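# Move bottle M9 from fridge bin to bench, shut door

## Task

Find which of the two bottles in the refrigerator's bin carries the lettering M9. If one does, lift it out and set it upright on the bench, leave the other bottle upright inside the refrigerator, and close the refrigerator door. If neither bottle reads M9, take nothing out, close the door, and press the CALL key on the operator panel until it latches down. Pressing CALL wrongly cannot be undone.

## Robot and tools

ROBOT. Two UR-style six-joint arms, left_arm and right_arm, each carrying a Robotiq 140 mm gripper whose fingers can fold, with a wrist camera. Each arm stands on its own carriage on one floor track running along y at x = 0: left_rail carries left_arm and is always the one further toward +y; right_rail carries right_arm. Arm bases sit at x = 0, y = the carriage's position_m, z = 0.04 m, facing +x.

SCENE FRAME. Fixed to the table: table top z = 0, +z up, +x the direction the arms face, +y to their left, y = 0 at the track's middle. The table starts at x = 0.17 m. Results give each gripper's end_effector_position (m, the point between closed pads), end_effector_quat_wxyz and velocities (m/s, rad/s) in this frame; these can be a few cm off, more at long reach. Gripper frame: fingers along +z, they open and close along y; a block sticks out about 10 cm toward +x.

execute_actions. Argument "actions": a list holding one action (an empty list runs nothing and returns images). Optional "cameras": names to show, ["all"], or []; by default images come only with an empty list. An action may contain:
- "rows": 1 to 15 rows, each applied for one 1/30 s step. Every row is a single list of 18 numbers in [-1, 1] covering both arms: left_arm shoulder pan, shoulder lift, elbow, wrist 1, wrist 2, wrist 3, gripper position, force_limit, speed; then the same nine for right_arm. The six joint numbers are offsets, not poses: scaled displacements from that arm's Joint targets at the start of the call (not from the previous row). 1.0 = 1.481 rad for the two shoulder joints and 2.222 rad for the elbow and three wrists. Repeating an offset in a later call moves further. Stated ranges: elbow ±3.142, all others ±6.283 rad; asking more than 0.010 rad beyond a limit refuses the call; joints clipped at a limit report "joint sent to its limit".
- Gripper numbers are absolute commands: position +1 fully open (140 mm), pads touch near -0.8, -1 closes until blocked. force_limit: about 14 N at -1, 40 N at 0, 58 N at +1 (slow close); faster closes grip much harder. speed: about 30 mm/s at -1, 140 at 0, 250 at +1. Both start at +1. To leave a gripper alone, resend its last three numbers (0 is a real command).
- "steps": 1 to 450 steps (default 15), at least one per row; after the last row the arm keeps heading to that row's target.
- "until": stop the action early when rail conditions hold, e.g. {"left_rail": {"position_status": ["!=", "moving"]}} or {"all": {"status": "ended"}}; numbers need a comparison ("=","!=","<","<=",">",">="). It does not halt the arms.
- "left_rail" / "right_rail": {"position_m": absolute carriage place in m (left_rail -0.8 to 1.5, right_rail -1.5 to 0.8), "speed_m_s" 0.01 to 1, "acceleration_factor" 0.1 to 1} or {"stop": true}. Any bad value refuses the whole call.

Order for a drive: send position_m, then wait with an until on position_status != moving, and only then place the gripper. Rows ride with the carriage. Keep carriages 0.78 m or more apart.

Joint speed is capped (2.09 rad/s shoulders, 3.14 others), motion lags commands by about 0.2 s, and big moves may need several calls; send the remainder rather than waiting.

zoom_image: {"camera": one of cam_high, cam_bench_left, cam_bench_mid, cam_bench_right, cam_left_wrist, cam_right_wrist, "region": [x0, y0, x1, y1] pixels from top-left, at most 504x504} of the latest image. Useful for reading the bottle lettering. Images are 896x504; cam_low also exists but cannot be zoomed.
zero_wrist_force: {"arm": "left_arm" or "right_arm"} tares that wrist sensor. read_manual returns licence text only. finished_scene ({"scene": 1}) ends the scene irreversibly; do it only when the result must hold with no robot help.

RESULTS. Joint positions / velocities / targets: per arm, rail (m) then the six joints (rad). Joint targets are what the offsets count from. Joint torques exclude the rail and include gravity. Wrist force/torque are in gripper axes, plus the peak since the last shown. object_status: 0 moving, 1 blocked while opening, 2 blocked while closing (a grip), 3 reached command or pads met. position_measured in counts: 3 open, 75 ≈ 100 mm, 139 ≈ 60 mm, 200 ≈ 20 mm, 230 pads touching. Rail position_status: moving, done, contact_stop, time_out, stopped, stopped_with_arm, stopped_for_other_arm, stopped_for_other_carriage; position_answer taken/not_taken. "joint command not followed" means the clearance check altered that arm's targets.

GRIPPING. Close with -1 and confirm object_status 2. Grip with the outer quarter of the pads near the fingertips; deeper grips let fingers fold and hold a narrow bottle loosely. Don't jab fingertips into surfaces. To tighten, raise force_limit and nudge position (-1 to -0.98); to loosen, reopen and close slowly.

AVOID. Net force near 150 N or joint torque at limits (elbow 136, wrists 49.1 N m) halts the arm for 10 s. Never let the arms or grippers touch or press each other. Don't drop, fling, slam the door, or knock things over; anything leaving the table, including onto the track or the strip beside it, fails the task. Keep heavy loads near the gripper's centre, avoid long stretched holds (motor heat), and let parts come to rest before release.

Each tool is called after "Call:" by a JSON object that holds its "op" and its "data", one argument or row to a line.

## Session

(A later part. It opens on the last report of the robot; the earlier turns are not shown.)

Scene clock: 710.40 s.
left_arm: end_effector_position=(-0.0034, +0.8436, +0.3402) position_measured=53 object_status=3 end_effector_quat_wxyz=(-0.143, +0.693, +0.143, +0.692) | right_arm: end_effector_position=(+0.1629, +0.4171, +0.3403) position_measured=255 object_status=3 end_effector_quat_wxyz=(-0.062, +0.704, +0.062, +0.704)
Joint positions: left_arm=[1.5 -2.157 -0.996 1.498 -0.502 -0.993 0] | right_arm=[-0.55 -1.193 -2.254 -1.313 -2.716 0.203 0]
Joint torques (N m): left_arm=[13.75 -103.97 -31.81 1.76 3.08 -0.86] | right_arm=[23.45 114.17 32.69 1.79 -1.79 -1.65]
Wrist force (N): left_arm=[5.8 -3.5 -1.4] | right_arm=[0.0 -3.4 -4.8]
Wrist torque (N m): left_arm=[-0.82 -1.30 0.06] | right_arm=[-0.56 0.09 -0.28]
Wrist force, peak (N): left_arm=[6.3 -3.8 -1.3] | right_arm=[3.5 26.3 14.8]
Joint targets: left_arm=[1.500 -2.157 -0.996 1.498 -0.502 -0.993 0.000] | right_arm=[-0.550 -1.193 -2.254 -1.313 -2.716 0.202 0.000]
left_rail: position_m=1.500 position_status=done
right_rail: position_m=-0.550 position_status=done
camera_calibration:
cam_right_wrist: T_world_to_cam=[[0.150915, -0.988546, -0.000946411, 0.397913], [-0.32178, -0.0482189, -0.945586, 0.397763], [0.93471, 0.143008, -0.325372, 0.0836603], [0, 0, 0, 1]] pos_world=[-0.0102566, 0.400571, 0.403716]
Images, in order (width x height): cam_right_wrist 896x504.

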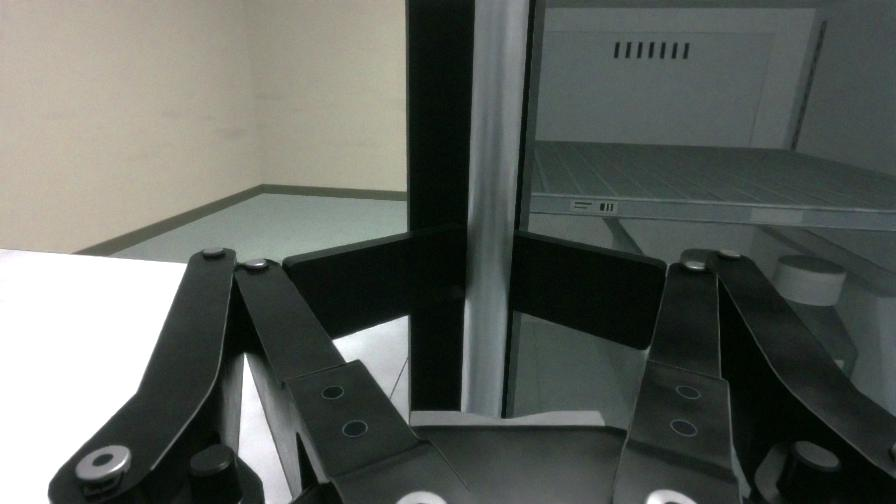

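Call:
{"op": "execute_actions", "data": {
  "actions": [
    {"rows":[[0,0,0,0,0,0,0.6,-0.3,-0.5,0.0034,0.0037,-0.0042,0.0018,-0.0017,0,-1,0.3,-0.7],[0,0,0,0,0,0,0.6,-0.3,-0.5,0.0067,0.0075,-0.0085,0.0035,-0.0034,0,-1,0.3,-0.7],[0,0,0,0,0,0,0.6,-0.3,-0.5,0.0134,0.0149,-0.017,0.007,-0.0068,0,-1,0.3,-0.7],[0,0,0,0,0,0,0.6,-0.3,-0.5,0.0201,0.0224,-0.0255,0.0106,-0.0102,0,-1,0.3,-0.7],[0,0,0,0,0,0,0.6,-0.3,-0.5,0.0268,0.0298,-0.034,0.0141,-0.0136,0,-1,0.3,-0.7],[0,0,0,0,0,0,0.6,-0.3,-0.5,0.0335,0.0373,-0.0425,0.0176,-0.017,0,-1,0.3,-0.7],[0,0,0,0,0,0,0.6,-0.3,-0.5,0.0401,0.0447,-0.0509,0.0211,-0.0203,0,-1,0.3,-0.7],[0,0,0,0,0,0,0.6,-0.3,-0.5,0.0468,0.0522,-0.0594,0.0246,-0.0237,0,-1,0.3,-0.7],[0,0,0,0,0,0,0.6,-0.3,-0.5,0.0535,0.0596,-0.0679,0.0282,-0.0271,0,-1,0.3,-0.7],[0,0,0,0,0,0,0.6,-0.3,-0.5,0.0602,0.0671,-0.0764,0.0317,-0.0305,0,-1,0.3,-0.7],[0,0,0,0,0,0,0.6,-0.3,-0.5,0.0669,0.0745,-0.0849,0.0352,-0.0339,0,-1,0.3,-0.7],[0,0,0,0,0,0,0.6,-0.3,-0.5,0.0842,0.0938,-0.1057,0.0432,-0.042,0,-1,0.3,-0.7],[0,0,0,0,0,0,0.6,-0.3,-0.5,0.1016,0.1132,-0.1266,0.0511,-0.05,0,-1,0.3,-0.7],[0,0,0,0,0,0,0.6,-0.3,-0.5,0.119,0.1325,-0.1474,0.0591,-0.0581,0,-1,0.3,-0.7],[0,0,0,0,0,0,0.6,-0.3,-0.5,0.1363,0.1519,-0.1683,0.0671,-0.0662,0,-1,0.3,-0.7]],"steps":25}
  ],
  "cameras": ["cam_right_wrist"]
}}

Scene clock: 735.50 s.
left_arm: end_effector_position=(-0.0034, +0.8436, +0.3402) position_measured=53 object_status=3 end_effector_quat_wxyz=(-0.143, +0.693, +0.143, +0.692) | right_arm: end_effector_position=(+0.0296, +0.3442, +0.3400) position_measured=255 object_status=3 end_effector_quat_wxyz=(-0.183, +0.683, +0.183, +0.683)
Joint positions: left_arm=[1.5 -2.157 -0.996 1.498 -0.502 -0.993 0] | right_arm=[-0.55 -0.992 -2.029 -1.687 -2.567 0.056 0]
Joint torques (N m): left_arm=[13.19 -102.21 -32.73 1.85 3.01 -1.11] | right_arm=[20.23 96.05 26.32 2.16 -2.33 -1.69]
Wrist force (N): left_arm=[5.8 -3.8 -1.4] | right_arm=[1.5 -2.4 -4.9]
Wrist torque (N m): left_arm=[-0.90 -1.30 0.06] | right_arm=[-0.34 -0.12 -0.29]
Wrist force, peak (N): left_arm=[6.3 -3.7 -1.6] | right_arm=[1.2 -4.6 -24.8]
Joint targets: left_arm=[1.500 -2.157 -0.996 1.498 -0.502 -0.993 0.000] | right_arm=[-0.550 -0.991 -2.029 -1.687 -2.567 0.055 0.000]
left_rail: position_m=1.500 position_status=done
right_rail: position_m=-0.550 position_status=done
camera_calibration:
cam_right_wrist: T_world_to_cam=[[0.479793, -0.877381, -0.00109124, 0.298028], [-0.28597, -0.155206, -0.945586, 0.38683], [0.829469, 0.453997, -0.325372, 0.11467], [0, 0, 0, 1]] pos_world=[-0.127485, 0.269463, 0.403417]
Images, in order (width x height): cam_right_wrist 896x504.

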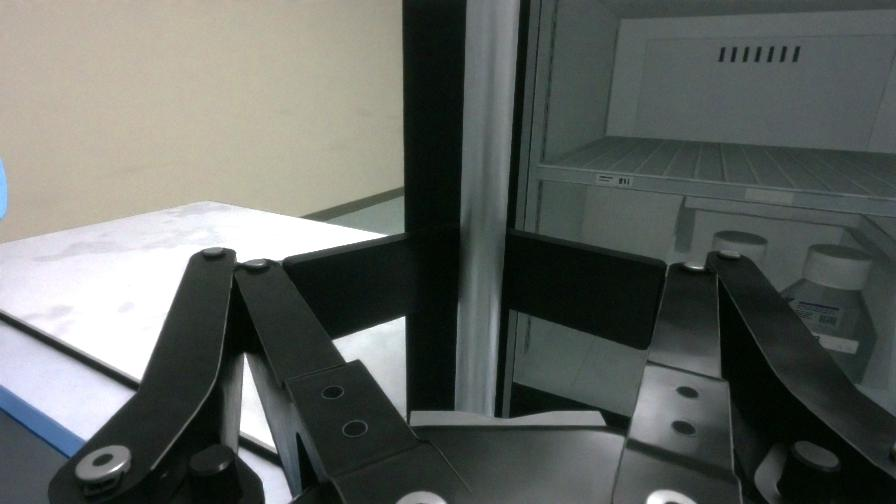

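Call:
{"op": "execute_actions", "data": {
  "actions": [
    {"rows":[[0,0,0,0,0,0,0.6,-0.3,-0.5,0.005,0.0055,-0.0055,0.0018,-0.0019,0,-1,0.3,-0.7],[0,0,0,0,0,0,0.6,-0.3,-0.5,0.013,0.0145,-0.014,0.0046,-0.005,0,-1,0.3,-0.7],[0,0,0,0,0,0,0.6,-0.3,-0.5,0.0226,0.0249,-0.0245,0.0079,-0.0085,0,-1,0.3,-0.7],[0,0,0,0,0,0,0.6,-0.3,-0.5,0.0339,0.0374,-0.0368,0.0118,-0.0128,0,-1,0.3,-0.7],[0,0,0,0,0,0,0.6,-0.3,-0.5,0.0452,0.0499,-0.049,0.0158,-0.017,0,-1,0.3,-0.7],[0,0,0,0,0,0,0.6,-0.3,-0.5,0.0565,0.0624,-0.0613,0.0197,-0.0213,0,-1,0.3,-0.7],[0,0,0,0,0,0,0.6,-0.3,-0.5,0.0678,0.0748,-0.0735,0.0236,-0.0256,0,-1,0.3,-0.7],[0,0,0,0,0,0,0.6,-0.3,-0.5,0.0791,0.0873,-0.0858,0.0276,-0.0298,0,-1,0.3,-0.7],[0,0,0,0,0,0,0.6,-0.3,-0.5,0.0904,0.0998,-0.098,0.0315,-0.0341,0,-1,0.3,-0.7],[0,0,0,0,0,0,0.6,-0.3,-0.5,0.1017,0.1122,-0.1103,0.0355,-0.0383,0,-1,0.3,-0.7],[0,0,0,0,0,0,0.6,-0.3,-0.5,0.113,0.1247,-0.1225,0.0394,-0.0426,0,-1,0.3,-0.7]],"steps":20}
  ]
}}

Call:
{"op": "execute_actions", "data": {
  "actions": [
    {"rows":[[0,0,0,0,0,0,0.6,-0.3,-0.5,0.0052,0.0058,-0.0048,0.0009,-0.0012,0,-1,0.3,-0.7],[0,0,0,0,0,0,0.6,-0.3,-0.5,0.0131,0.0146,-0.012,0.0023,-0.0031,0,-1,0.3,-0.7],[0,0,0,0,0,0,0.6,-0.3,-0.5,0.0262,0.0291,-0.0239,0.0045,-0.0061,0,-1,0.3,-0.7],[0,0,0,0,0,0,0.6,-0.3,-0.5,0.0393,0.0437,-0.0359,0.0068,-0.0092,0,-1,0.3,-0.7],[0,0,0,0,0,0,0.6,-0.3,-0.5,0.0524,0.0583,-0.0479,0.009,-0.0122,0,-1,0.3,-0.7],[0,0,0,0,0,0,0.6,-0.3,-0.5,0.0655,0.0729,-0.0599,0.0113,-0.0153,0,-1,0.3,-0.7],[0,0,0,0,0,0,0.6,-0.3,-0.5,0.0785,0.0874,-0.0718,0.0135,-0.0183,0,-1,0.3,-0.7],[0,0,0,0,0,0,0.6,-0.3,-0.5,0.0916,0.102,-0.0838,0.0158,-0.0214,0,-1,0.3,-0.7],[0,0,0,0,0,0,0.6,-0.3,-0.5,0.1047,0.1166,-0.0958,0.018,-0.0244,0,-1,0.3,-0.7],[0,0,0,0,0,0,0.6,-0.3,-0.5,0.1178,0.1311,-0.1077,0.0203,-0.0275,0,-1,0.3,-0.7],[0,0,0,0,0,0,0.6,-0.3,-0.5,0.1309,0.1457,-0.1197,0.0225,-0.0305,0,-1,0.3,-0.7]],"steps":20}
  ],
  "cameras": ["cam_right_wrist","cam_high"]
}}

Scene clock: 765.73 s.
left_arm: end_effector_position=(-0.0034, +0.8436, +0.3402) position_measured=53 object_status=3 end_effector_quat_wxyz=(-0.143, +0.693, +0.143, +0.692) | right_arm: end_effector_position=(-0.0502, +0.2618, +0.3397) position_measured=255 object_status=3 end_effector_quat_wxyz=(-0.271, +0.653, +0.271, +0.653)
Joint positions: left_arm=[1.5 -2.157 -0.996 1.498 -0.502 -0.993 0] | right_arm=[-0.55 -0.824 -1.844 -1.959 -2.48 -0.039 0]
Joint torques (N m): left_arm=[13.01 -102.93 -33.2 2.19 2.93 -0.92] | right_arm=[19.71 79.95 25.18 2.28 -2.39 -1.51]
Wrist force (N): left_arm=[5.9 -3.7 -1.7] | right_arm=[0.7 -2.7 -5.0]
Wrist torque (N m): left_arm=[-0.88 -1.32 0.06] | right_arm=[-0.35 -0.11 -0.27]
Wrist force, peak (N): left_arm=[6.4 -3.9 -1.5] | right_arm=[0.7 -2.2 -16.0]
Joint targets: left_arm=[1.500 -2.157 -0.996 1.498 -0.502 -0.993 0.000] | right_arm=[-0.550 -0.824 -1.844 -1.959 -2.479 -0.039 0.000]
left_rail: position_m=1.500 position_status=done
right_rail: position_m=-0.550 position_status=done

Scene clock: 766.87 s.
left_arm: end_effector_position=(-0.0034, +0.8436, +0.3402) position_measured=53 object_status=3 end_effector_quat_wxyz=(-0.143, +0.693, +0.143, +0.692) | right_arm: end_effector_position=(-0.1054, +0.1617, +0.3392) position_measured=255 object_status=3 end_effector_quat_wxyz=(-0.354, +0.612, +0.354, +0.612)
Joint positions: left_arm=[1.5 -2.157 -0.996 1.498 -0.502 -0.993 0] | right_arm=[-0.55 -0.63 -1.629 -2.225 -2.429 -0.107 0]
Joint torques (N m): left_arm=[13.02 -102.17 -33.08 1.8 3.14 -0.79] | right_arm=[19.75 53.5 22.94 2.15 -0.91 -1.55]
Wrist force (N): left_arm=[5.6 -3.5 -1.6] | right_arm=[-0.1 -3.6 -7.1]
Wrist torque (N m): left_arm=[-0.84 -1.26 0.06] | right_arm=[-0.39 -0.07 -0.30]
Wrist force, peak (N): left_arm=[6.2 -3.7 -1.6] | right_arm=[0.8 -3.5 -16.6]
Joint targets: left_arm=[1.500 -2.157 -0.996 1.498 -0.502 -0.993 0.000] | right_arm=[-0.550 -0.630 -1.628 -2.225 -2.429 -0.107 0.000]
left_rail: position_m=1.500 position_status=done
right_rail: position_m=-0.550 position_status=done
camera_calibration:
cam_right_wrist: T_world_to_cam=[[0.854336, -0.519721, -0.000994517, 0.184303], [-0.169865, -0.277421, -0.945613, 0.351164], [0.491179, 0.808039, -0.325293, 0.216322], [0, 0, 0, 1]] pos_world=[-0.204059, 0.0184096, 0.402617]
Images, in order (width x height): cam_high 896x504, cam_right_wrist 896x504.

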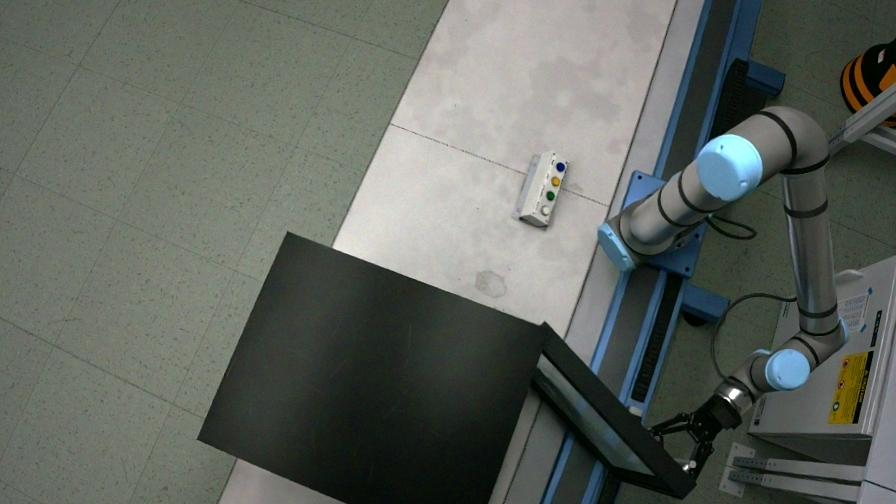

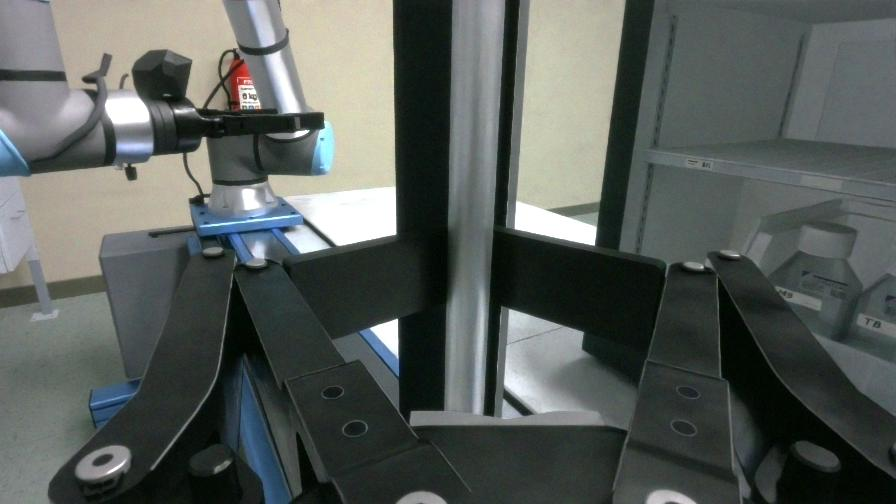

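Call:
{"op": "execute_actions", "data": {
  "actions": [
    {"rows":[[0,0,0,0,0,0,0.6,-0.3,-0.5,0.0071,0.005,-0.0031,-0.0002,0.0026,0,-1,0.3,-0.7],[0,0,0,0,0,0,0.6,-0.3,-0.5,0.0178,0.0125,-0.0079,-0.0005,0.0064,0,-1,0.3,-0.7],[0,0,0,0,0,0,0.6,-0.3,-0.5,0.0356,0.025,-0.0157,-0.0011,0.0128,0,-1,0.3,-0.7],[0,0,0,0,0,0,0.6,-0.3,-0.5,0.0534,0.0376,-0.0236,-0.0016,0.0192,0,-1,0.3,-0.7],[0,0,0,0,0,0,0.6,-0.3,-0.5,0.0712,0.0501,-0.0315,-0.0021,0.0256,0,-1,0.3,-0.7],[0,0,0,0,0,0,0.6,-0.3,-0.5,0.089,0.0626,-0.0394,-0.0027,0.032,0,-1,0.3,-0.7],[0,0,0,0,0,0,0.6,-0.3,-0.5,0.1067,0.0751,-0.0472,-0.0032,0.0383,0,-1,0.3,-0.7],[0,0,0,0,0,0,0.6,-0.3,-0.5,0.1245,0.0876,-0.0551,-0.0037,0.0447,0,-1,0.3,-0.7],[0,0,0,0,0,0,0.6,-0.3,-0.5,0.1423,0.1002,-0.063,-0.0042,0.0511,0,-1,0.3,-0.7],[0,0,0,0,0,0,0.6,-0.3,-0.5,0.1601,0.1127,-0.0708,-0.0048,0.0575,0,-1,0.3,-0.7],[0,0,0,0,0,0,0.6,-0.3,-0.5,0.1779,0.1252,-0.0787,-0.0053,0.0639,0,-1,0.3,-0.7]],"steps":20}
  ],
  "cameras": ["cam_right_wrist"]
}}

Call:
{"op": "execute_actions", "data": {
  "actions": [
    {"rows":[[0,0,0,0,0,0,0.6,-0.3,-0.5,0.0094,0.0069,-0.003,-0.0016,0.0041,0,-1,0.3,-0.7],[0,0,0,0,0,0,0.6,-0.3,-0.5,0.0235,0.0173,-0.0075,-0.004,0.0102,0,-1,0.3,-0.7],[0,0,0,0,0,0,0.6,-0.3,-0.5,0.0471,0.0345,-0.0151,-0.0079,0.0204,0,-1,0.3,-0.7],[0,0,0,0,0,0,0.6,-0.3,-0.5,0.0706,0.0518,-0.0226,-0.0119,0.0306,0,-1,0.3,-0.7],[0,0,0,0,0,0,0.6,-0.3,-0.5,0.0942,0.069,-0.0302,-0.0158,0.0408,0,-1,0.3,-0.7],[0,0,0,0,0,0,0.6,-0.3,-0.5,0.1177,0.0863,-0.0377,-0.0198,0.051,0,-1,0.3,-0.7],[0,0,0,0,0,0,0.6,-0.3,-0.5,0.1412,0.1035,-0.0452,-0.0238,0.0611,0,-1,0.3,-0.7],[0,0,0,0,0,0,0.6,-0.3,-0.5,0.1648,0.1208,-0.0528,-0.0277,0.0713,0,-1,0.3,-0.7],[0,0,0,0,0,0,0.6,-0.3,-0.5,0.1883,0.138,-0.0603,-0.0317,0.0815,0,-1,0.3,-0.7],[0,0,0,0,0,0,0.6,-0.3,-0.5,0.2119,0.1553,-0.0679,-0.0356,0.0917,0,-1,0.3,-0.7],[0,0,0,0,0,0,0.6,-0.3,-0.5,0.2354,0.1725,-0.0754,-0.0396,0.1019,0,-1,0.3,-0.7]],"steps":20}
  ],
  "cameras": ["cam_right_wrist","cam_high"]
}}

Scene clock: 815.83 s.
left_arm: end_effector_position=(-0.0034, +0.8436, +0.3402) position_measured=53 object_status=3 end_effector_quat_wxyz=(-0.143, +0.693, +0.143, +0.692) | right_arm: end_effector_position=(-0.1391, +0.0546, +0.3398) position_measured=255 object_status=3 end_effector_quat_wxyz=(-0.390, +0.589, +0.391, +0.590)
Joint positions: left_arm=[1.5 -2.157 -0.996 1.498 -0.502 -0.993 0] | right_arm=[-0.55 -0.367 -1.443 -2.4 -2.441 0.035 0]
Joint torques (N m): left_arm=[13.14 -103.53 -33.42 2.04 2.77 -0.89] | right_arm=[16.44 42.89 23.8 -1.16 1.58 -1.44]
Wrist force (N): left_arm=[6.0 -3.4 -1.7] | right_arm=[0.9 -2.3 -5.2]
Wrist torque (N m): left_arm=[-0.80 -1.35 0.06] | right_arm=[-0.52 -0.12 -0.28]
Wrist force, peak (N): left_arm=[6.2 -3.8 -1.8] | right_arm=[1.5 0.1 -21.5]
Joint targets: left_arm=[1.500 -2.157 -0.996 1.498 -0.502 -0.993 0.000] | right_arm=[-0.550 -0.367 -1.443 -2.400 -2.441 0.035 0.000]
left_rail: position_m=1.500 position_status=done
right_rail: position_m=-0.550 position_status=done
camera_calibration:
cam_right_wrist: T_world_to_cam=[[0.911096, -0.412193, 0.000203687, 0.159083], [-0.133909, -0.296456, -0.945612, 0.322378], [0.389835, 0.861517, -0.325296, 0.302497], [0, 0, 0, 1]] pos_world=[-0.219695, -0.0994623, 0.403214]
Images, in order (width x height): cam_right_wrist 896x504.

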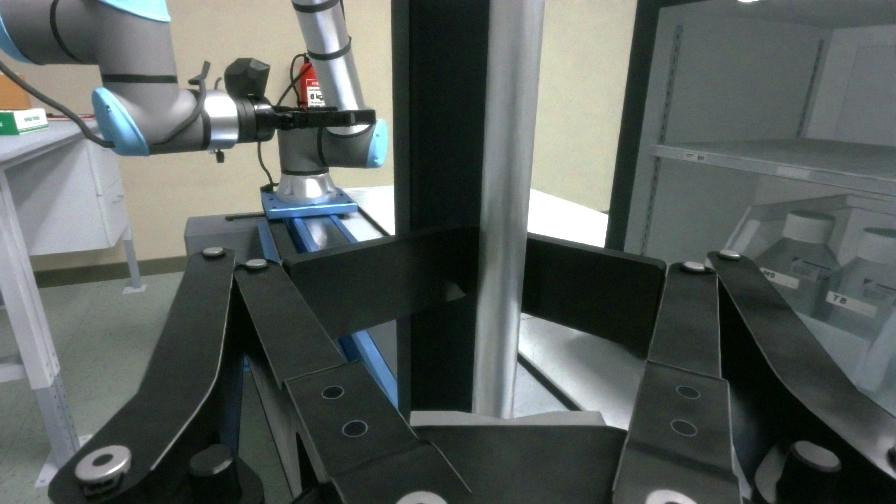

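Scene clock: 817.00 s.
left_arm: end_effector_position=(-0.0034, +0.8436, +0.3402) position_measured=53 object_status=3 end_effector_quat_wxyz=(-0.143, +0.693, +0.143, +0.692) | right_arm: end_effector_position=(-0.1411, -0.0441, +0.3402) position_measured=255 object_status=3 end_effector_quat_wxyz=(-0.425, +0.564, +0.426, +0.565)
Joint positions: left_arm=[1.5 -2.157 -0.996 1.498 -0.502 -0.993 0] | right_arm=[-0.55 -0.018 -1.188 -2.567 -2.529 0.261 0]
Joint torques (N m): left_arm=[14.13 -102.5 -33.5 2.15 2.95 -1.01] | right_arm=[16.37 19.49 27.6 -2.29 2.15 -1.28]
Wrist force (N): left_arm=[5.9 -3.8 -1.7] | right_arm=[1.2 -4.3 -5.6]
Wrist torque (N m): left_arm=[-0.89 -1.35 0.06] | right_arm=[-0.65 -0.28 -0.29]
Wrist force, peak (N): left_arm=[6.0 -3.8 -1.8] | right_arm=[2.1 -2.6 -16.3]
Joint targets: left_arm=[1.500 -2.157 -0.996 1.498 -0.502 -0.993 0.000] | right_arm=[-0.550 -0.018 -1.187 -2.568 -2.529 0.261 0.000]
left_rail: position_m=1.500 position_status=done
right_rail: position_m=-0.550 position_status=done
camera_calibration:
cam_right_wrist: T_world_to_cam=[[0.954586, -0.297935, 0.000147923, 0.131296], [-0.0967201, -0.310361, -0.945685, 0.297897], [0.281799, 0.902724, -0.325083, 0.375033], [0, 0, 0, 1]] pos_world=[-0.202205, -0.206977, 0.403614]
Images, in order (width x height): cam_high 896x504, cam_right_wrist 896x504.

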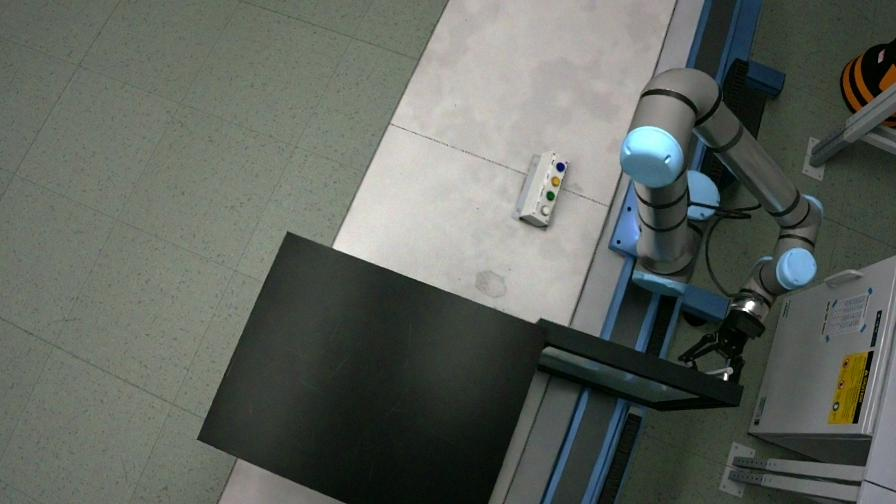

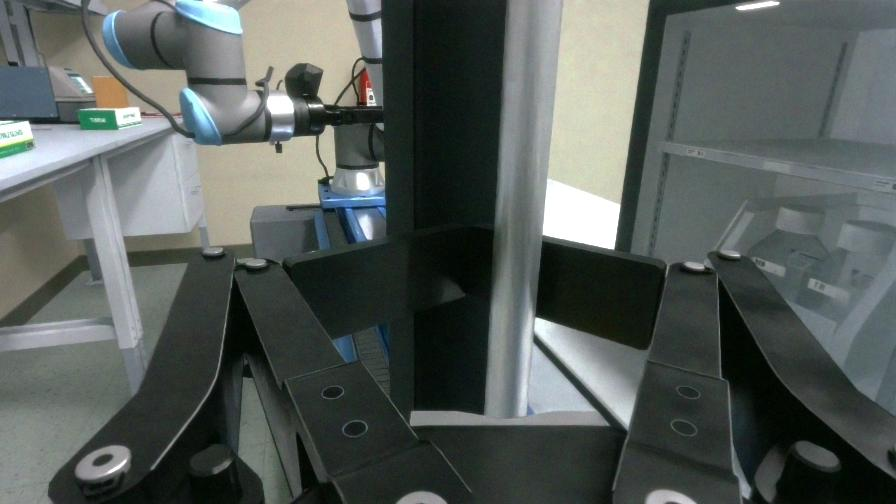

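Call:
{"op": "execute_actions", "data": {
  "actions": [
    {"rows":[[0.013,-0.128,0.2202,-0.135,0.1918,0,0,-0.3,-0.5,0,0,0,0,0,0,-1,0.3,-0.7]],"steps":30}
  ]
}}

Call:
{"op": "execute_actions", "data": {
  "actions": [
    {"left_rail":{"position_m":0.85},"steps":60,"until":{"left_rail":{"position_status":["!=","moving"]}}}
  ],
  "cameras": ["cam_left_wrist","cam_right_wrist"]
}}

Scene clock: 846.80 s.
left_arm: end_effector_position=(+0.1504, +0.8770, +0.2580) position_measured=129 object_status=3 end_effector_quat_wxyz=(+0.000, +0.707, +0.000, +0.707) | right_arm: end_effector_position=(-0.1411, -0.0442, +0.3402) position_measured=255 object_status=3 end_effector_quat_wxyz=(-0.425, +0.564, +0.426, +0.565)
Joint positions: left_arm=[1.5 -2.138 -1.186 1.987 -0.802 -0.567 0] | right_arm=[-0.55 -0.018 -1.187 -2.568 -2.529 0.261 0]
Joint torques (N m): left_arm=[12.99 -81.84 -19.18 -0.59 3.72 -0.81] | right_arm=[20.19 20.27 26.14 -2.26 1.67 -1.3]
Wrist force (N): left_arm=[6.6 -3.2 -1.7] | right_arm=[1.4 -3.5 -5.4]
Wrist torque (N m): left_arm=[-0.79 -1.53 -0.01] | right_arm=[-0.56 -0.27 -0.29]
Wrist force, peak (N): left_arm=[19.4 2.3 -7.5] | right_arm=[1.2 -4.0 -6.0]
Joint targets: left_arm=[1.500 -2.138 -1.186 1.988 -0.802 -0.567 0.000] | right_arm=[-0.550 -0.018 -1.187 -2.568 -2.529 0.261 0.000]
left_rail: position_m=1.500 position_status=done
right_rail: position_m=-0.550 position_status=done

Scene clock: 848.67 s.
left_arm: end_effector_position=(+0.1505, +0.2270, +0.2580) position_measured=129 object_status=3 end_effector_quat_wxyz=(+0.000, +0.707, +0.000, +0.707) | right_arm: end_effector_position=(-0.1411, -0.0442, +0.3402) position_measured=255 object_status=3 end_effector_quat_wxyz=(-0.425, +0.564, +0.426, +0.565)
Joint positions: left_arm=[0.85 -2.138 -1.186 1.988 -0.802 -0.567 0] | right_arm=[-0.55 -0.018 -1.187 -2.568 -2.529 0.261 0]
Joint torques (N m): left_arm=[2.25 -60.01 -30.36 3.18 0.42 -1.07] | right_arm=[17.69 21.34 27.09 -2.27 1.71 -0.96]
Wrist force (N): left_arm=[6.4 -3.2 -1.7] | right_arm=[2.5 -3.5 -5.3]
Wrist torque (N m): left_arm=[-0.79 -1.46 0.00] | right_arm=[-0.56 -0.42 -0.29]
Wrist force, peak (N): left_arm=[6.7 -5.6 -1.9] | right_arm=[1.2 -3.6 -6.0]
Joint targets: left_arm=[0.850 -2.138 -1.186 1.988 -0.802 -0.567 0.000] | right_arm=[-0.550 -0.018 -1.187 -2.568 -2.529 0.261 0.000]
Tool commands: left_gripper/position=+0.0 left_gripper/force_limit=-0.3 left_gripper/speed=-0.5 right_gripper/position=-1.0 right_gripper/force_limit=+0.3 right_gripper/speed=-0.7
left_rail: position_m=0.850 position_status=done
right_rail: position_m=-0.550 position_status=done
camera_calibration:
cam_left_wrist: T_world_to_cam=[[-0.0202706, -0.998002, 0.0598441, 0.219486], [-0.337882, -0.0494965, -0.939886, 0.302212], [0.94097, -0.0392723, -0.336204, 0.13121], [0, 0, 0, 1]] pos_world=[-0.016904, 0.239159, 0.315023]
cam_right_wrist: T_world_to_cam=[[0.954613, -0.297849, 0.00011655, 0.131303], [-0.0967232, -0.31037, -0.945682, 0.297768], [0.281707, 0.902749, -0.325092, 0.375081], [0, 0, 0, 1]] pos_world=[-0.202205, -0.207078, 0.403514]
Images, in order (width x height): cam_left_wrist 896x504, cam_right_wrist 896x504.

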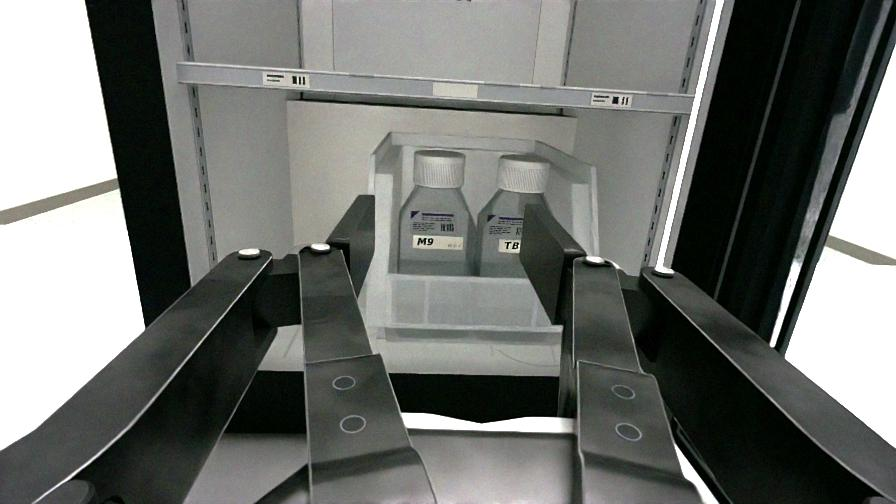

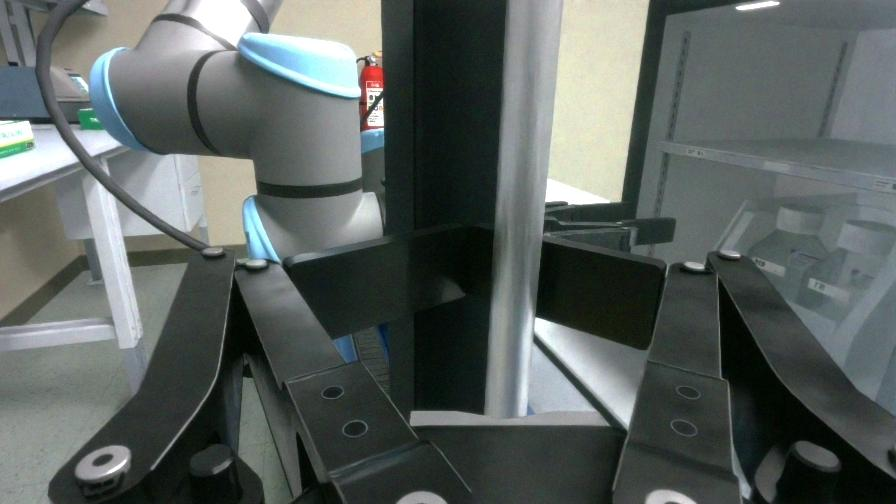

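Call:
{"op": "zoom_image", "data": {
  "camera": "cam_left_wrist",
  "region": [350, 60, 620, 380]
}}

Scaled by 1.575 from the camera's 896x504 image, which has a finer 1280x720 frame.

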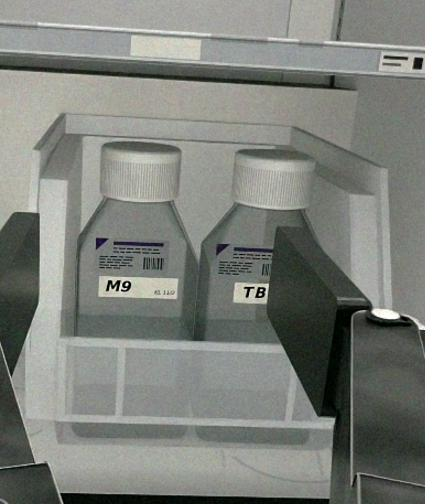

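Call:
{"op": "execute_actions", "data": {
  "actions": [
    {"rows":[[0.1469,-0.0188,0.0288,-0.0162,0.0978,0,0,-0.3,-0.5,0,0,0,0,0,0,-1,0.3,-0.7]],"steps":25}
  ],
  "cameras": ["cam_left_wrist"]
}}

Scene clock: 896.57 s.
left_arm: end_effector_position=(+0.3000, +0.2299, +0.2501) position_measured=129 object_status=3 end_effector_quat_wxyz=(+0.000, +0.707, +0.000, +0.707) | right_arm: end_effector_position=(-0.1411, -0.0442, +0.3402) position_measured=255 object_status=3 end_effector_quat_wxyz=(-0.425, +0.564, +0.426, +0.565)
Joint positions: left_arm=[0.85 -1.92 -1.214 2.052 -0.838 -0.349 0] | right_arm=[-0.55 -0.018 -1.187 -2.568 -2.529 0.261 0]
Joint torques (N m): left_arm=[15.27 -78.86 -18.99 -1.31 3.63 -0.81] | right_arm=[20.82 21.44 27.62 -1.9 1.48 -1.71]
Wrist force (N): left_arm=[6.4 -3.7 -1.3] | right_arm=[1.3 -3.5 -5.6]
Wrist torque (N m): left_arm=[-0.86 -1.46 0.01] | right_arm=[-0.54 -0.27 -0.28]
Wrist force, peak (N): left_arm=[9.1 -2.8 -20.4] | right_arm=[1.4 -3.7 -6.0]
Joint targets: left_arm=[0.850 -1.920 -1.214 2.052 -0.838 -0.349 0.000] | right_arm=[-0.550 -0.018 -1.187 -2.568 -2.529 0.261 0.000]
left_rail: position_m=0.850 position_status=done
right_rail: position_m=-0.550 position_status=done
camera_calibration:
cam_left_wrist: T_world_to_cam=[[-0.0199956, -0.998014, 0.0597351, 0.225783], [-0.337748, -0.0494919, -0.939934, 0.345401], [0.941024, -0.03897, -0.336088, -0.0120319], [0, 0, 0, 1]] pos_world=[0.132496, 0.24196, 0.307124]
Images, in order (width x height): cam_left_wrist 896x504.

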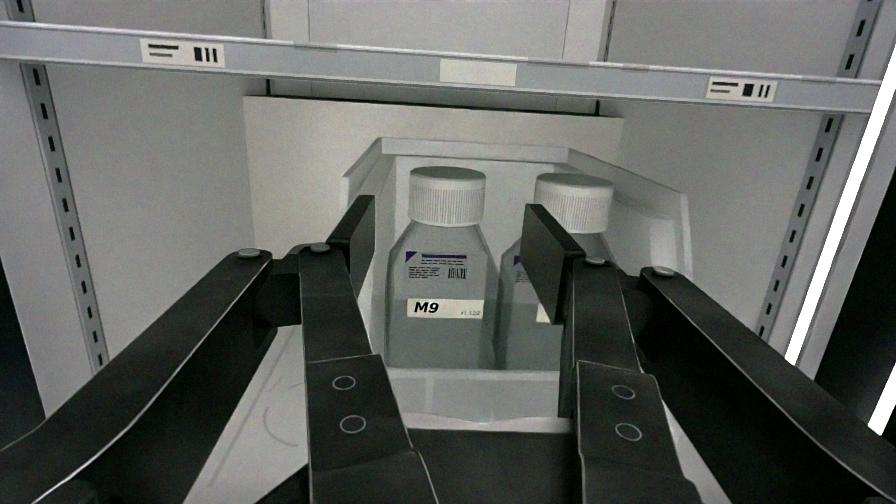

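Call:
{"op": "zoom_image", "data": {
  "camera": "cam_left_wrist",
  "region": [320, 120, 720, 440]
}}

Call:
{"op": "zoom_image", "data": {
  "camera": "cam_left_wrist",
  "region": [320, 130, 480, 250]
}}

Scaled by 1.260 from the camera's 896x504 image, which has a finer 1280x720 frame.

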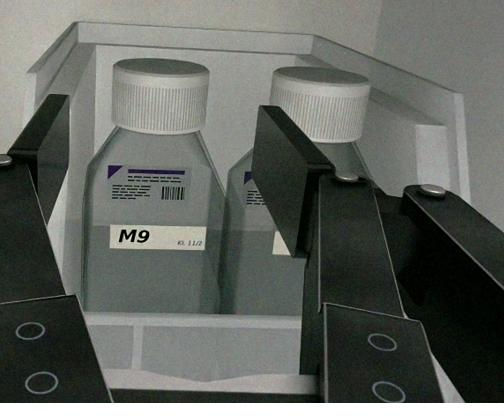

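Scaled by 3.150 from the camera's 896x504 image, which has a finer 1280x720 frame.

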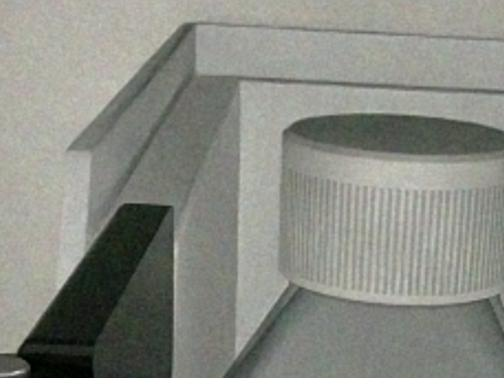

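Call:
{"op": "execute_actions", "data": {
  "actions": [
    {"rows":[[0.0551,0.1235,-0.1252,0.0429,-0.089,0,-0.067,-0.3,-0.5,0,0,0,0,0,0,-1,0.3,-0.7]],"steps":30}
  ],
  "cameras": ["cam_left_wrist","cam_right_wrist"]
}}

Scene clock: 1003.03 s.
left_arm: end_effector_position=(+0.3007, +0.1880, +0.2399) position_measured=137 object_status=3 end_effector_quat_wxyz=(-0.099, +0.700, +0.098, +0.700) | right_arm: end_effector_position=(-0.1411, -0.0442, +0.3402) position_measured=255 object_status=3 end_effector_quat_wxyz=(-0.425, +0.564, +0.426, +0.565)
Joint positions: left_arm=[0.85 -1.838 -1.031 1.773 -0.743 -0.547 0] | right_arm=[-0.55 -0.018 -1.187 -2.568 -2.529 0.261 0]
Joint torques (N m): left_arm=[14.33 -68.21 -42.71 3.9 -3.73 -0.88] | right_arm=[21.25 20.89 26.87 -1.5 1.64 -1.53]
Wrist force (N): left_arm=[6.3 -3.3 -1.7] | right_arm=[1.1 -3.2 -5.5]
Wrist torque (N m): left_arm=[-0.81 -1.40 0.01] | right_arm=[-0.49 -0.21 -0.29]
Wrist force, peak (N): left_arm=[4.3 -18.0 6.3] | right_arm=[1.1 -3.7 -6.1]
Joint targets: left_arm=[0.850 -1.838 -1.031 1.773 -0.743 -0.547 0.000] | right_arm=[-0.550 -0.018 -1.187 -2.568 -2.529 0.261 0.000]
left_rail: position_m=0.850 position_status=done
right_rail: position_m=-0.550 position_status=done
camera_calibration:
cam_left_wrist: T_world_to_cam=[[0.255953, -0.964845, 0.0596867, 0.0954791], [-0.311036, -0.140657, -0.939932, 0.34309], [0.915284, 0.222013, -0.336103, -0.0590867], [0, 0, 0, 1]] pos_world=[0.136356, 0.153498, 0.296924]
cam_right_wrist: T_world_to_cam=[[0.954613, -0.297849, 0.00011655, 0.131303], [-0.0967232, -0.31037, -0.945682, 0.297768], [0.281707, 0.902749, -0.325092, 0.375081], [0, 0, 0, 1]] pos_world=[-0.202205, -0.207078, 0.403514]
Images, in order (width x height): cam_left_wrist 896x504, cam_right_wrist 896x504.

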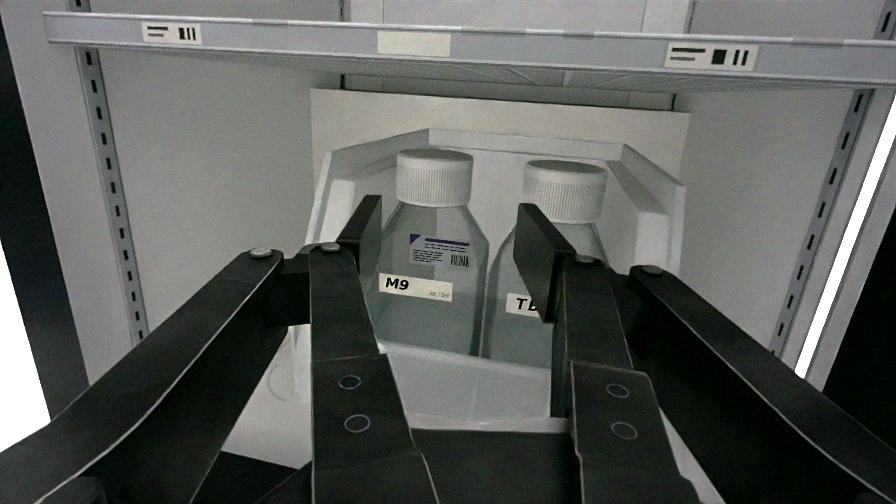

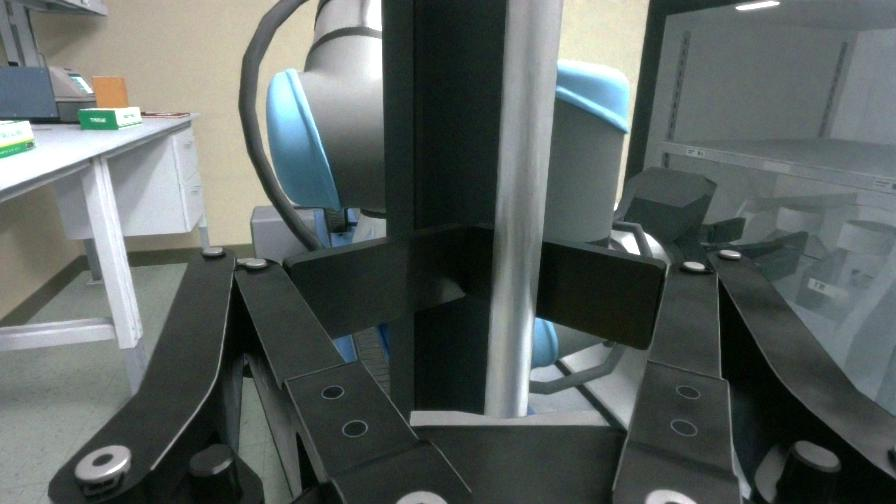

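Call:
{"op": "execute_actions", "data": {
  "actions": [
    {"rows":[[0.02,-0.0063,0.0073,-0.003,0.0134,0,-0.067,-0.3,-0.5,0,0,0,0,0,0,-1,0.3,-0.7],[0.04,-0.0125,0.0146,-0.006,0.0268,0,-0.067,-0.3,-0.5,0,0,0,0,0,0,-1,0.3,-0.7],[0.06,-0.0188,0.0218,-0.009,0.0402,0,-0.067,-0.3,-0.5,0,0,0,0,0,0,-1,0.3,-0.7],[0.08,-0.025,0.0291,-0.012,0.0536,0,-0.067,-0.3,-0.5,0,0,0,0,0,0,-1,0.3,-0.7]],"steps":20}
  ],
  "cameras": ["cam_left_wrist"]
}}

Scene clock: 1034.80 s.
left_arm: end_effector_position=(+0.3945, +0.2201, +0.2399) position_measured=137 object_status=3 end_effector_quat_wxyz=(-0.099, +0.700, +0.098, +0.700) | right_arm: end_effector_position=(-0.1411, -0.0442, +0.3402) position_measured=255 object_status=3 end_effector_quat_wxyz=(-0.425, +0.564, +0.426, +0.565)
Joint positions: left_arm=[0.85 -1.72 -1.068 1.838 -0.769 -0.428 0] | right_arm=[-0.55 -0.018 -1.187 -2.568 -2.529 0.261 0]
Joint torques (N m): left_arm=[10.41 -91.6 -20.65 -1.02 4.1 -0.79] | right_arm=[18.28 19.28 26.74 -2.05 1.76 -1.3]
Wrist force (N): left_arm=[6.4 -3.2 -1.8] | right_arm=[1.9 -3.9 -5.1]
Wrist torque (N m): left_arm=[-0.78 -1.45 0.00] | right_arm=[-0.66 -0.29 -0.28]
Wrist force, peak (N): left_arm=[6.2 -3.3 -8.6] | right_arm=[1.6 -3.9 -5.9]
Joint targets: left_arm=[0.850 -1.720 -1.068 1.838 -0.769 -0.428 0.000] | right_arm=[-0.550 -0.018 -1.187 -2.568 -2.529 0.261 0.000]
left_rail: position_m=0.850 position_status=done
right_rail: position_m=-0.550 position_status=done
camera_calibration:
cam_left_wrist: T_world_to_cam=[[0.255383, -0.965051, 0.058791, 0.102857], [-0.31092, -0.139552, -0.940135, 0.37655], [0.915482, 0.221815, -0.335693, -0.152323], [0, 0, 0, 1]] pos_world=[0.230258, 0.185599, 0.296827]
Images, in order (width x height): cam_left_wrist 896x504.

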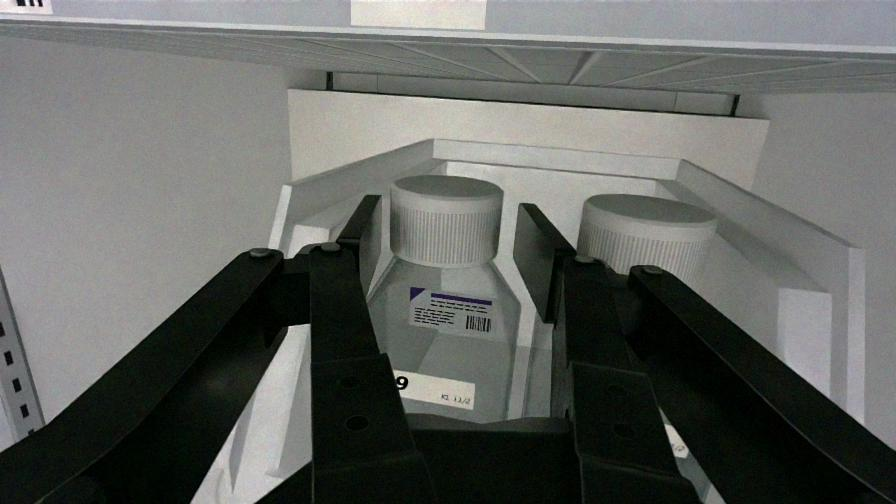

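Call:
{"op": "execute_actions", "data": {
  "actions": [
    {"rows":[[0.0049,-0.0015,0.0018,-0.0007,0.0033,0,-0.067,-0.3,-0.5,0,0,0,0,0,0,-1,0.3,-0.7]],"steps":10}
  ]
}}

Call:
{"op": "execute_actions", "data": {
  "actions": [
    {"rows":[[0,0,0,0,0,0,-1,-0.1,-1,0,0,0,0,0,0,-1,0.3,-0.7]],"steps":60}
  ],
  "cameras": ["cam_left_wrist"]
}}

Scene clock: 1047.17 s.
left_arm: end_effector_position=(+0.4002, +0.2226, +0.2398) position_measured=137 object_status=3 end_effector_quat_wxyz=(-0.099, +0.700, +0.098, +0.700) | right_arm: end_effector_position=(-0.1411, -0.0442, +0.3402) position_measured=255 object_status=3 end_effector_quat_wxyz=(-0.425, +0.564, +0.426, +0.565)
Joint positions: left_arm=[0.85 -1.713 -1.07 1.842 -0.771 -0.421 0] | right_arm=[-0.55 -0.018 -1.187 -2.568 -2.529 0.261 0]
Joint torques (N m): left_arm=[14.25 -93.17 -21.22 -0.96 3.85 -0.91] | right_arm=[16.98 19.7 25.62 -2.1 1.11 -0.98]
Wrist force (N): left_arm=[6.3 -3.4 -1.6] | right_arm=[1.2 -3.8 -5.6]
Wrist torque (N m): left_arm=[-0.84 -1.45 0.01] | right_arm=[-0.61 -0.24 -0.28]
Wrist force, peak (N): left_arm=[6.3 -2.9 -3.5] | right_arm=[1.6 -3.9 -5.9]
Joint targets: left_arm=[0.850 -1.713 -1.070 1.842 -0.771 -0.421 0.000] | right_arm=[-0.550 -0.018 -1.187 -2.568 -2.529 0.261 0.000]
left_rail: position_m=0.850 position_status=done
right_rail: position_m=-0.550 position_status=done

Scene clock: 1049.37 s.
left_arm: end_effector_position=(+0.4004, +0.2226, +0.2398) position_measured=159 object_status=2 end_effector_quat_wxyz=(-0.099, +0.700, +0.098, +0.700) | right_arm: end_effector_position=(-0.1411, -0.0442, +0.3402) position_measured=255 object_status=3 end_effector_quat_wxyz=(-0.425, +0.564, +0.426, +0.565)
Joint positions: left_arm=[0.85 -1.713 -1.07 1.842 -0.771 -0.421 0] | right_arm=[-0.55 -0.018 -1.187 -2.568 -2.529 0.261 0]
Joint torques (N m): left_arm=[13.19 -91.71 -24.58 -1.16 3.75 -0.69] | right_arm=[14.57 20.3 26.61 -1.97 1.05 -1.18]
Wrist force (N): left_arm=[6.6 -4.6 -2.3] | right_arm=[1.0 -3.2 -5.4]
Wrist torque (N m): left_arm=[-0.75 -1.42 0.07] | right_arm=[-0.51 -0.17 -0.28]
Wrist force, peak (N): left_arm=[7.2 -4.9 -2.1] | right_arm=[1.6 -4.3 -5.9]
Joint targets: left_arm=[0.850 -1.713 -1.070 1.842 -0.771 -0.421 0.000] | right_arm=[-0.550 -0.018 -1.187 -2.568 -2.529 0.261 0.000]
left_rail: position_m=0.850 position_status=done
right_rail: position_m=-0.550 position_status=done
camera_calibration:
cam_left_wrist: T_world_to_cam=[[0.255323, -0.965078, 0.058609, 0.103868], [-0.310968, -0.139365, -0.940147, 0.378589], [0.915483, 0.221816, -0.335691, -0.158222], [0, 0, 0, 1]] pos_world=[0.236059, 0.188099, 0.296728]
Images, in order (width x height): cam_left_wrist 896x504.

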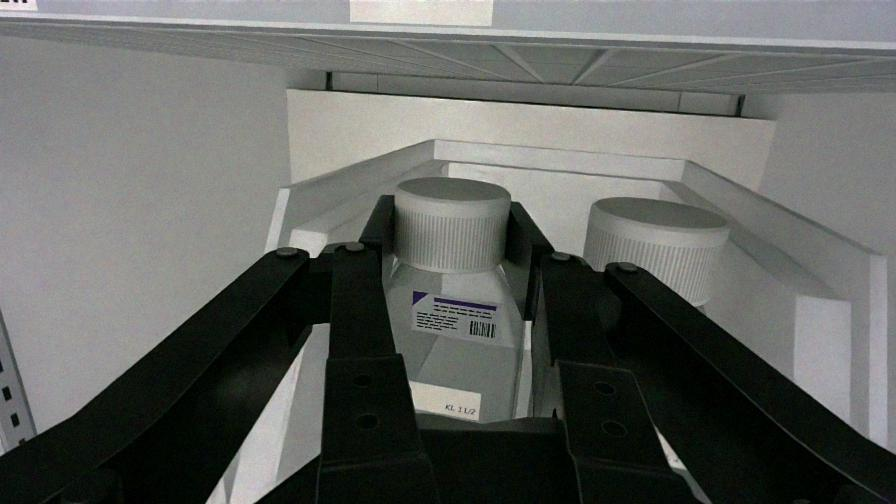

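Call:
{"op": "execute_actions", "data": {
  "actions": [
    {"rows":[[0,-0.0059,-0.0016,0.0055,0,0,-1,-0.1,-1,0,0,0,0,0,0,-1,0.3,-0.7],[0,-0.0117,-0.0031,0.0109,0,0,-1,-0.1,-1,0,0,0,0,0,0,-1,0.3,-0.7],[0,-0.0176,-0.0047,0.0164,0,0,-1,-0.1,-1,0,0,0,0,0,0,-1,0.3,-0.7],[0,-0.0234,-0.0062,0.0218,0,0,-1,-0.1,-1,0,0,0,0,0,0,-1,0.3,-0.7]],"steps":15}
  ],
  "cameras": ["cam_left_wrist","cam_right_wrist"]
}}

Call:
{"op": "zoom_image", "data": {
  "camera": "cam_right_wrist",
  "region": [610, 100, 896, 420]
}}

Scene clock: 1066.40 s.
left_arm: end_effector_position=(+0.4004, +0.2226, +0.2697) position_measured=159 object_status=2 end_effector_quat_wxyz=(-0.099, +0.700, +0.098, +0.700) | right_arm: end_effector_position=(-0.1411, -0.0442, +0.3402) position_measured=255 object_status=3 end_effector_quat_wxyz=(-0.425, +0.564, +0.426, +0.565)
Joint positions: left_arm=[0.85 -1.713 -1.104 1.828 -0.723 -0.421 0] | right_arm=[-0.55 -0.018 -1.187 -2.568 -2.529 0.261 0]
Joint torques (N m): left_arm=[12.85 -94.87 -44.45 4.34 3.44 -0.93] | right_arm=[15.98 17.62 27.71 -1.66 0.9 -0.87]
Wrist force (N): left_arm=[2.4 -3.3 -1.7] | right_arm=[1.1 -3.6 -5.7]
Wrist torque (N m): left_arm=[-0.83 -1.46 0.01] | right_arm=[-0.55 -0.24 -0.28]
Wrist force, peak (N): left_arm=[7.3 -5.1 -1.9] | right_arm=[1.2 -3.6 -6.2]
Joint targets: left_arm=[0.850 -1.713 -1.105 1.828 -0.723 -0.421 0.000] | right_arm=[-0.550 -0.018 -1.187 -2.568 -2.529 0.261 0.000]
left_rail: position_m=0.850 position_status=done
right_rail: position_m=-0.550 position_status=done
camera_calibration:
cam_left_wrist: T_world_to_cam=[[0.255323, -0.965078, 0.058609, 0.102116], [-0.310968, -0.139365, -0.940147, 0.406699], [0.915483, 0.221816, -0.335691, -0.148185], [0, 0, 0, 1]] pos_world=[0.236059, 0.188099, 0.326628]
cam_right_wrist: T_world_to_cam=[[0.954613, -0.297849, 0.00011655, 0.131303], [-0.0967232, -0.31037, -0.945682, 0.297768], [0.281707, 0.902749, -0.325092, 0.375081], [0, 0, 0, 1]] pos_world=[-0.202205, -0.207078, 0.403514]
Images, in order (width x height): cam_left_wrist 896x504, cam_right_wrist 896x504.

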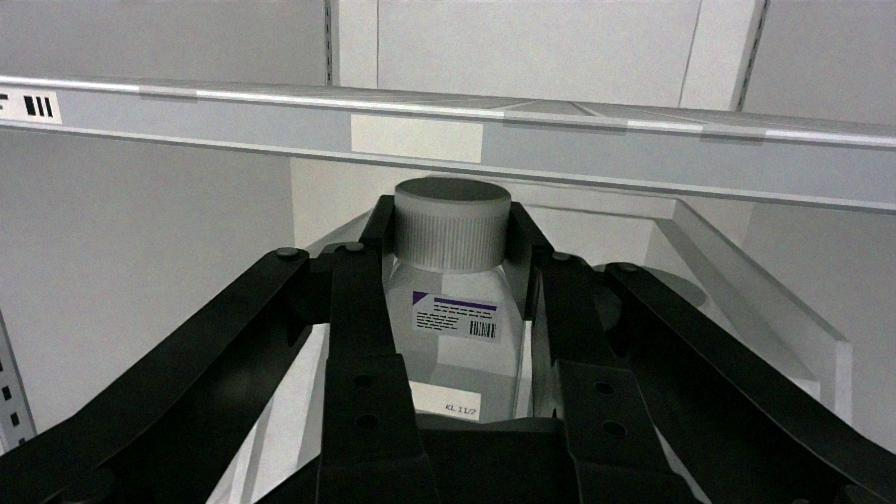

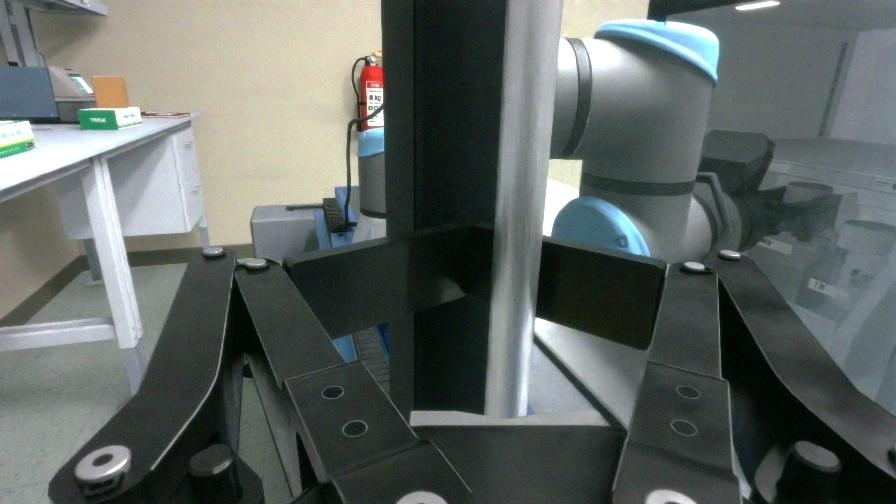

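Scaled by 1.575 from the camera's 896x504 image, which has a finer 1280x720 frame.

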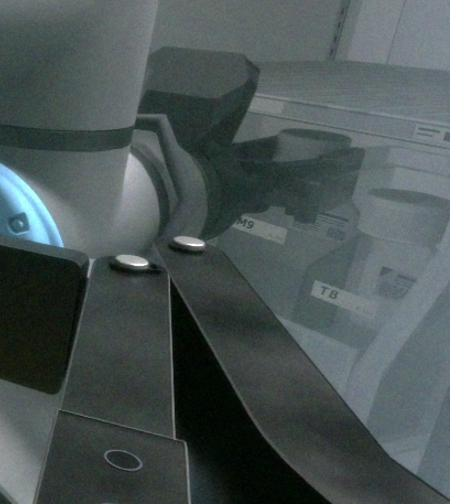

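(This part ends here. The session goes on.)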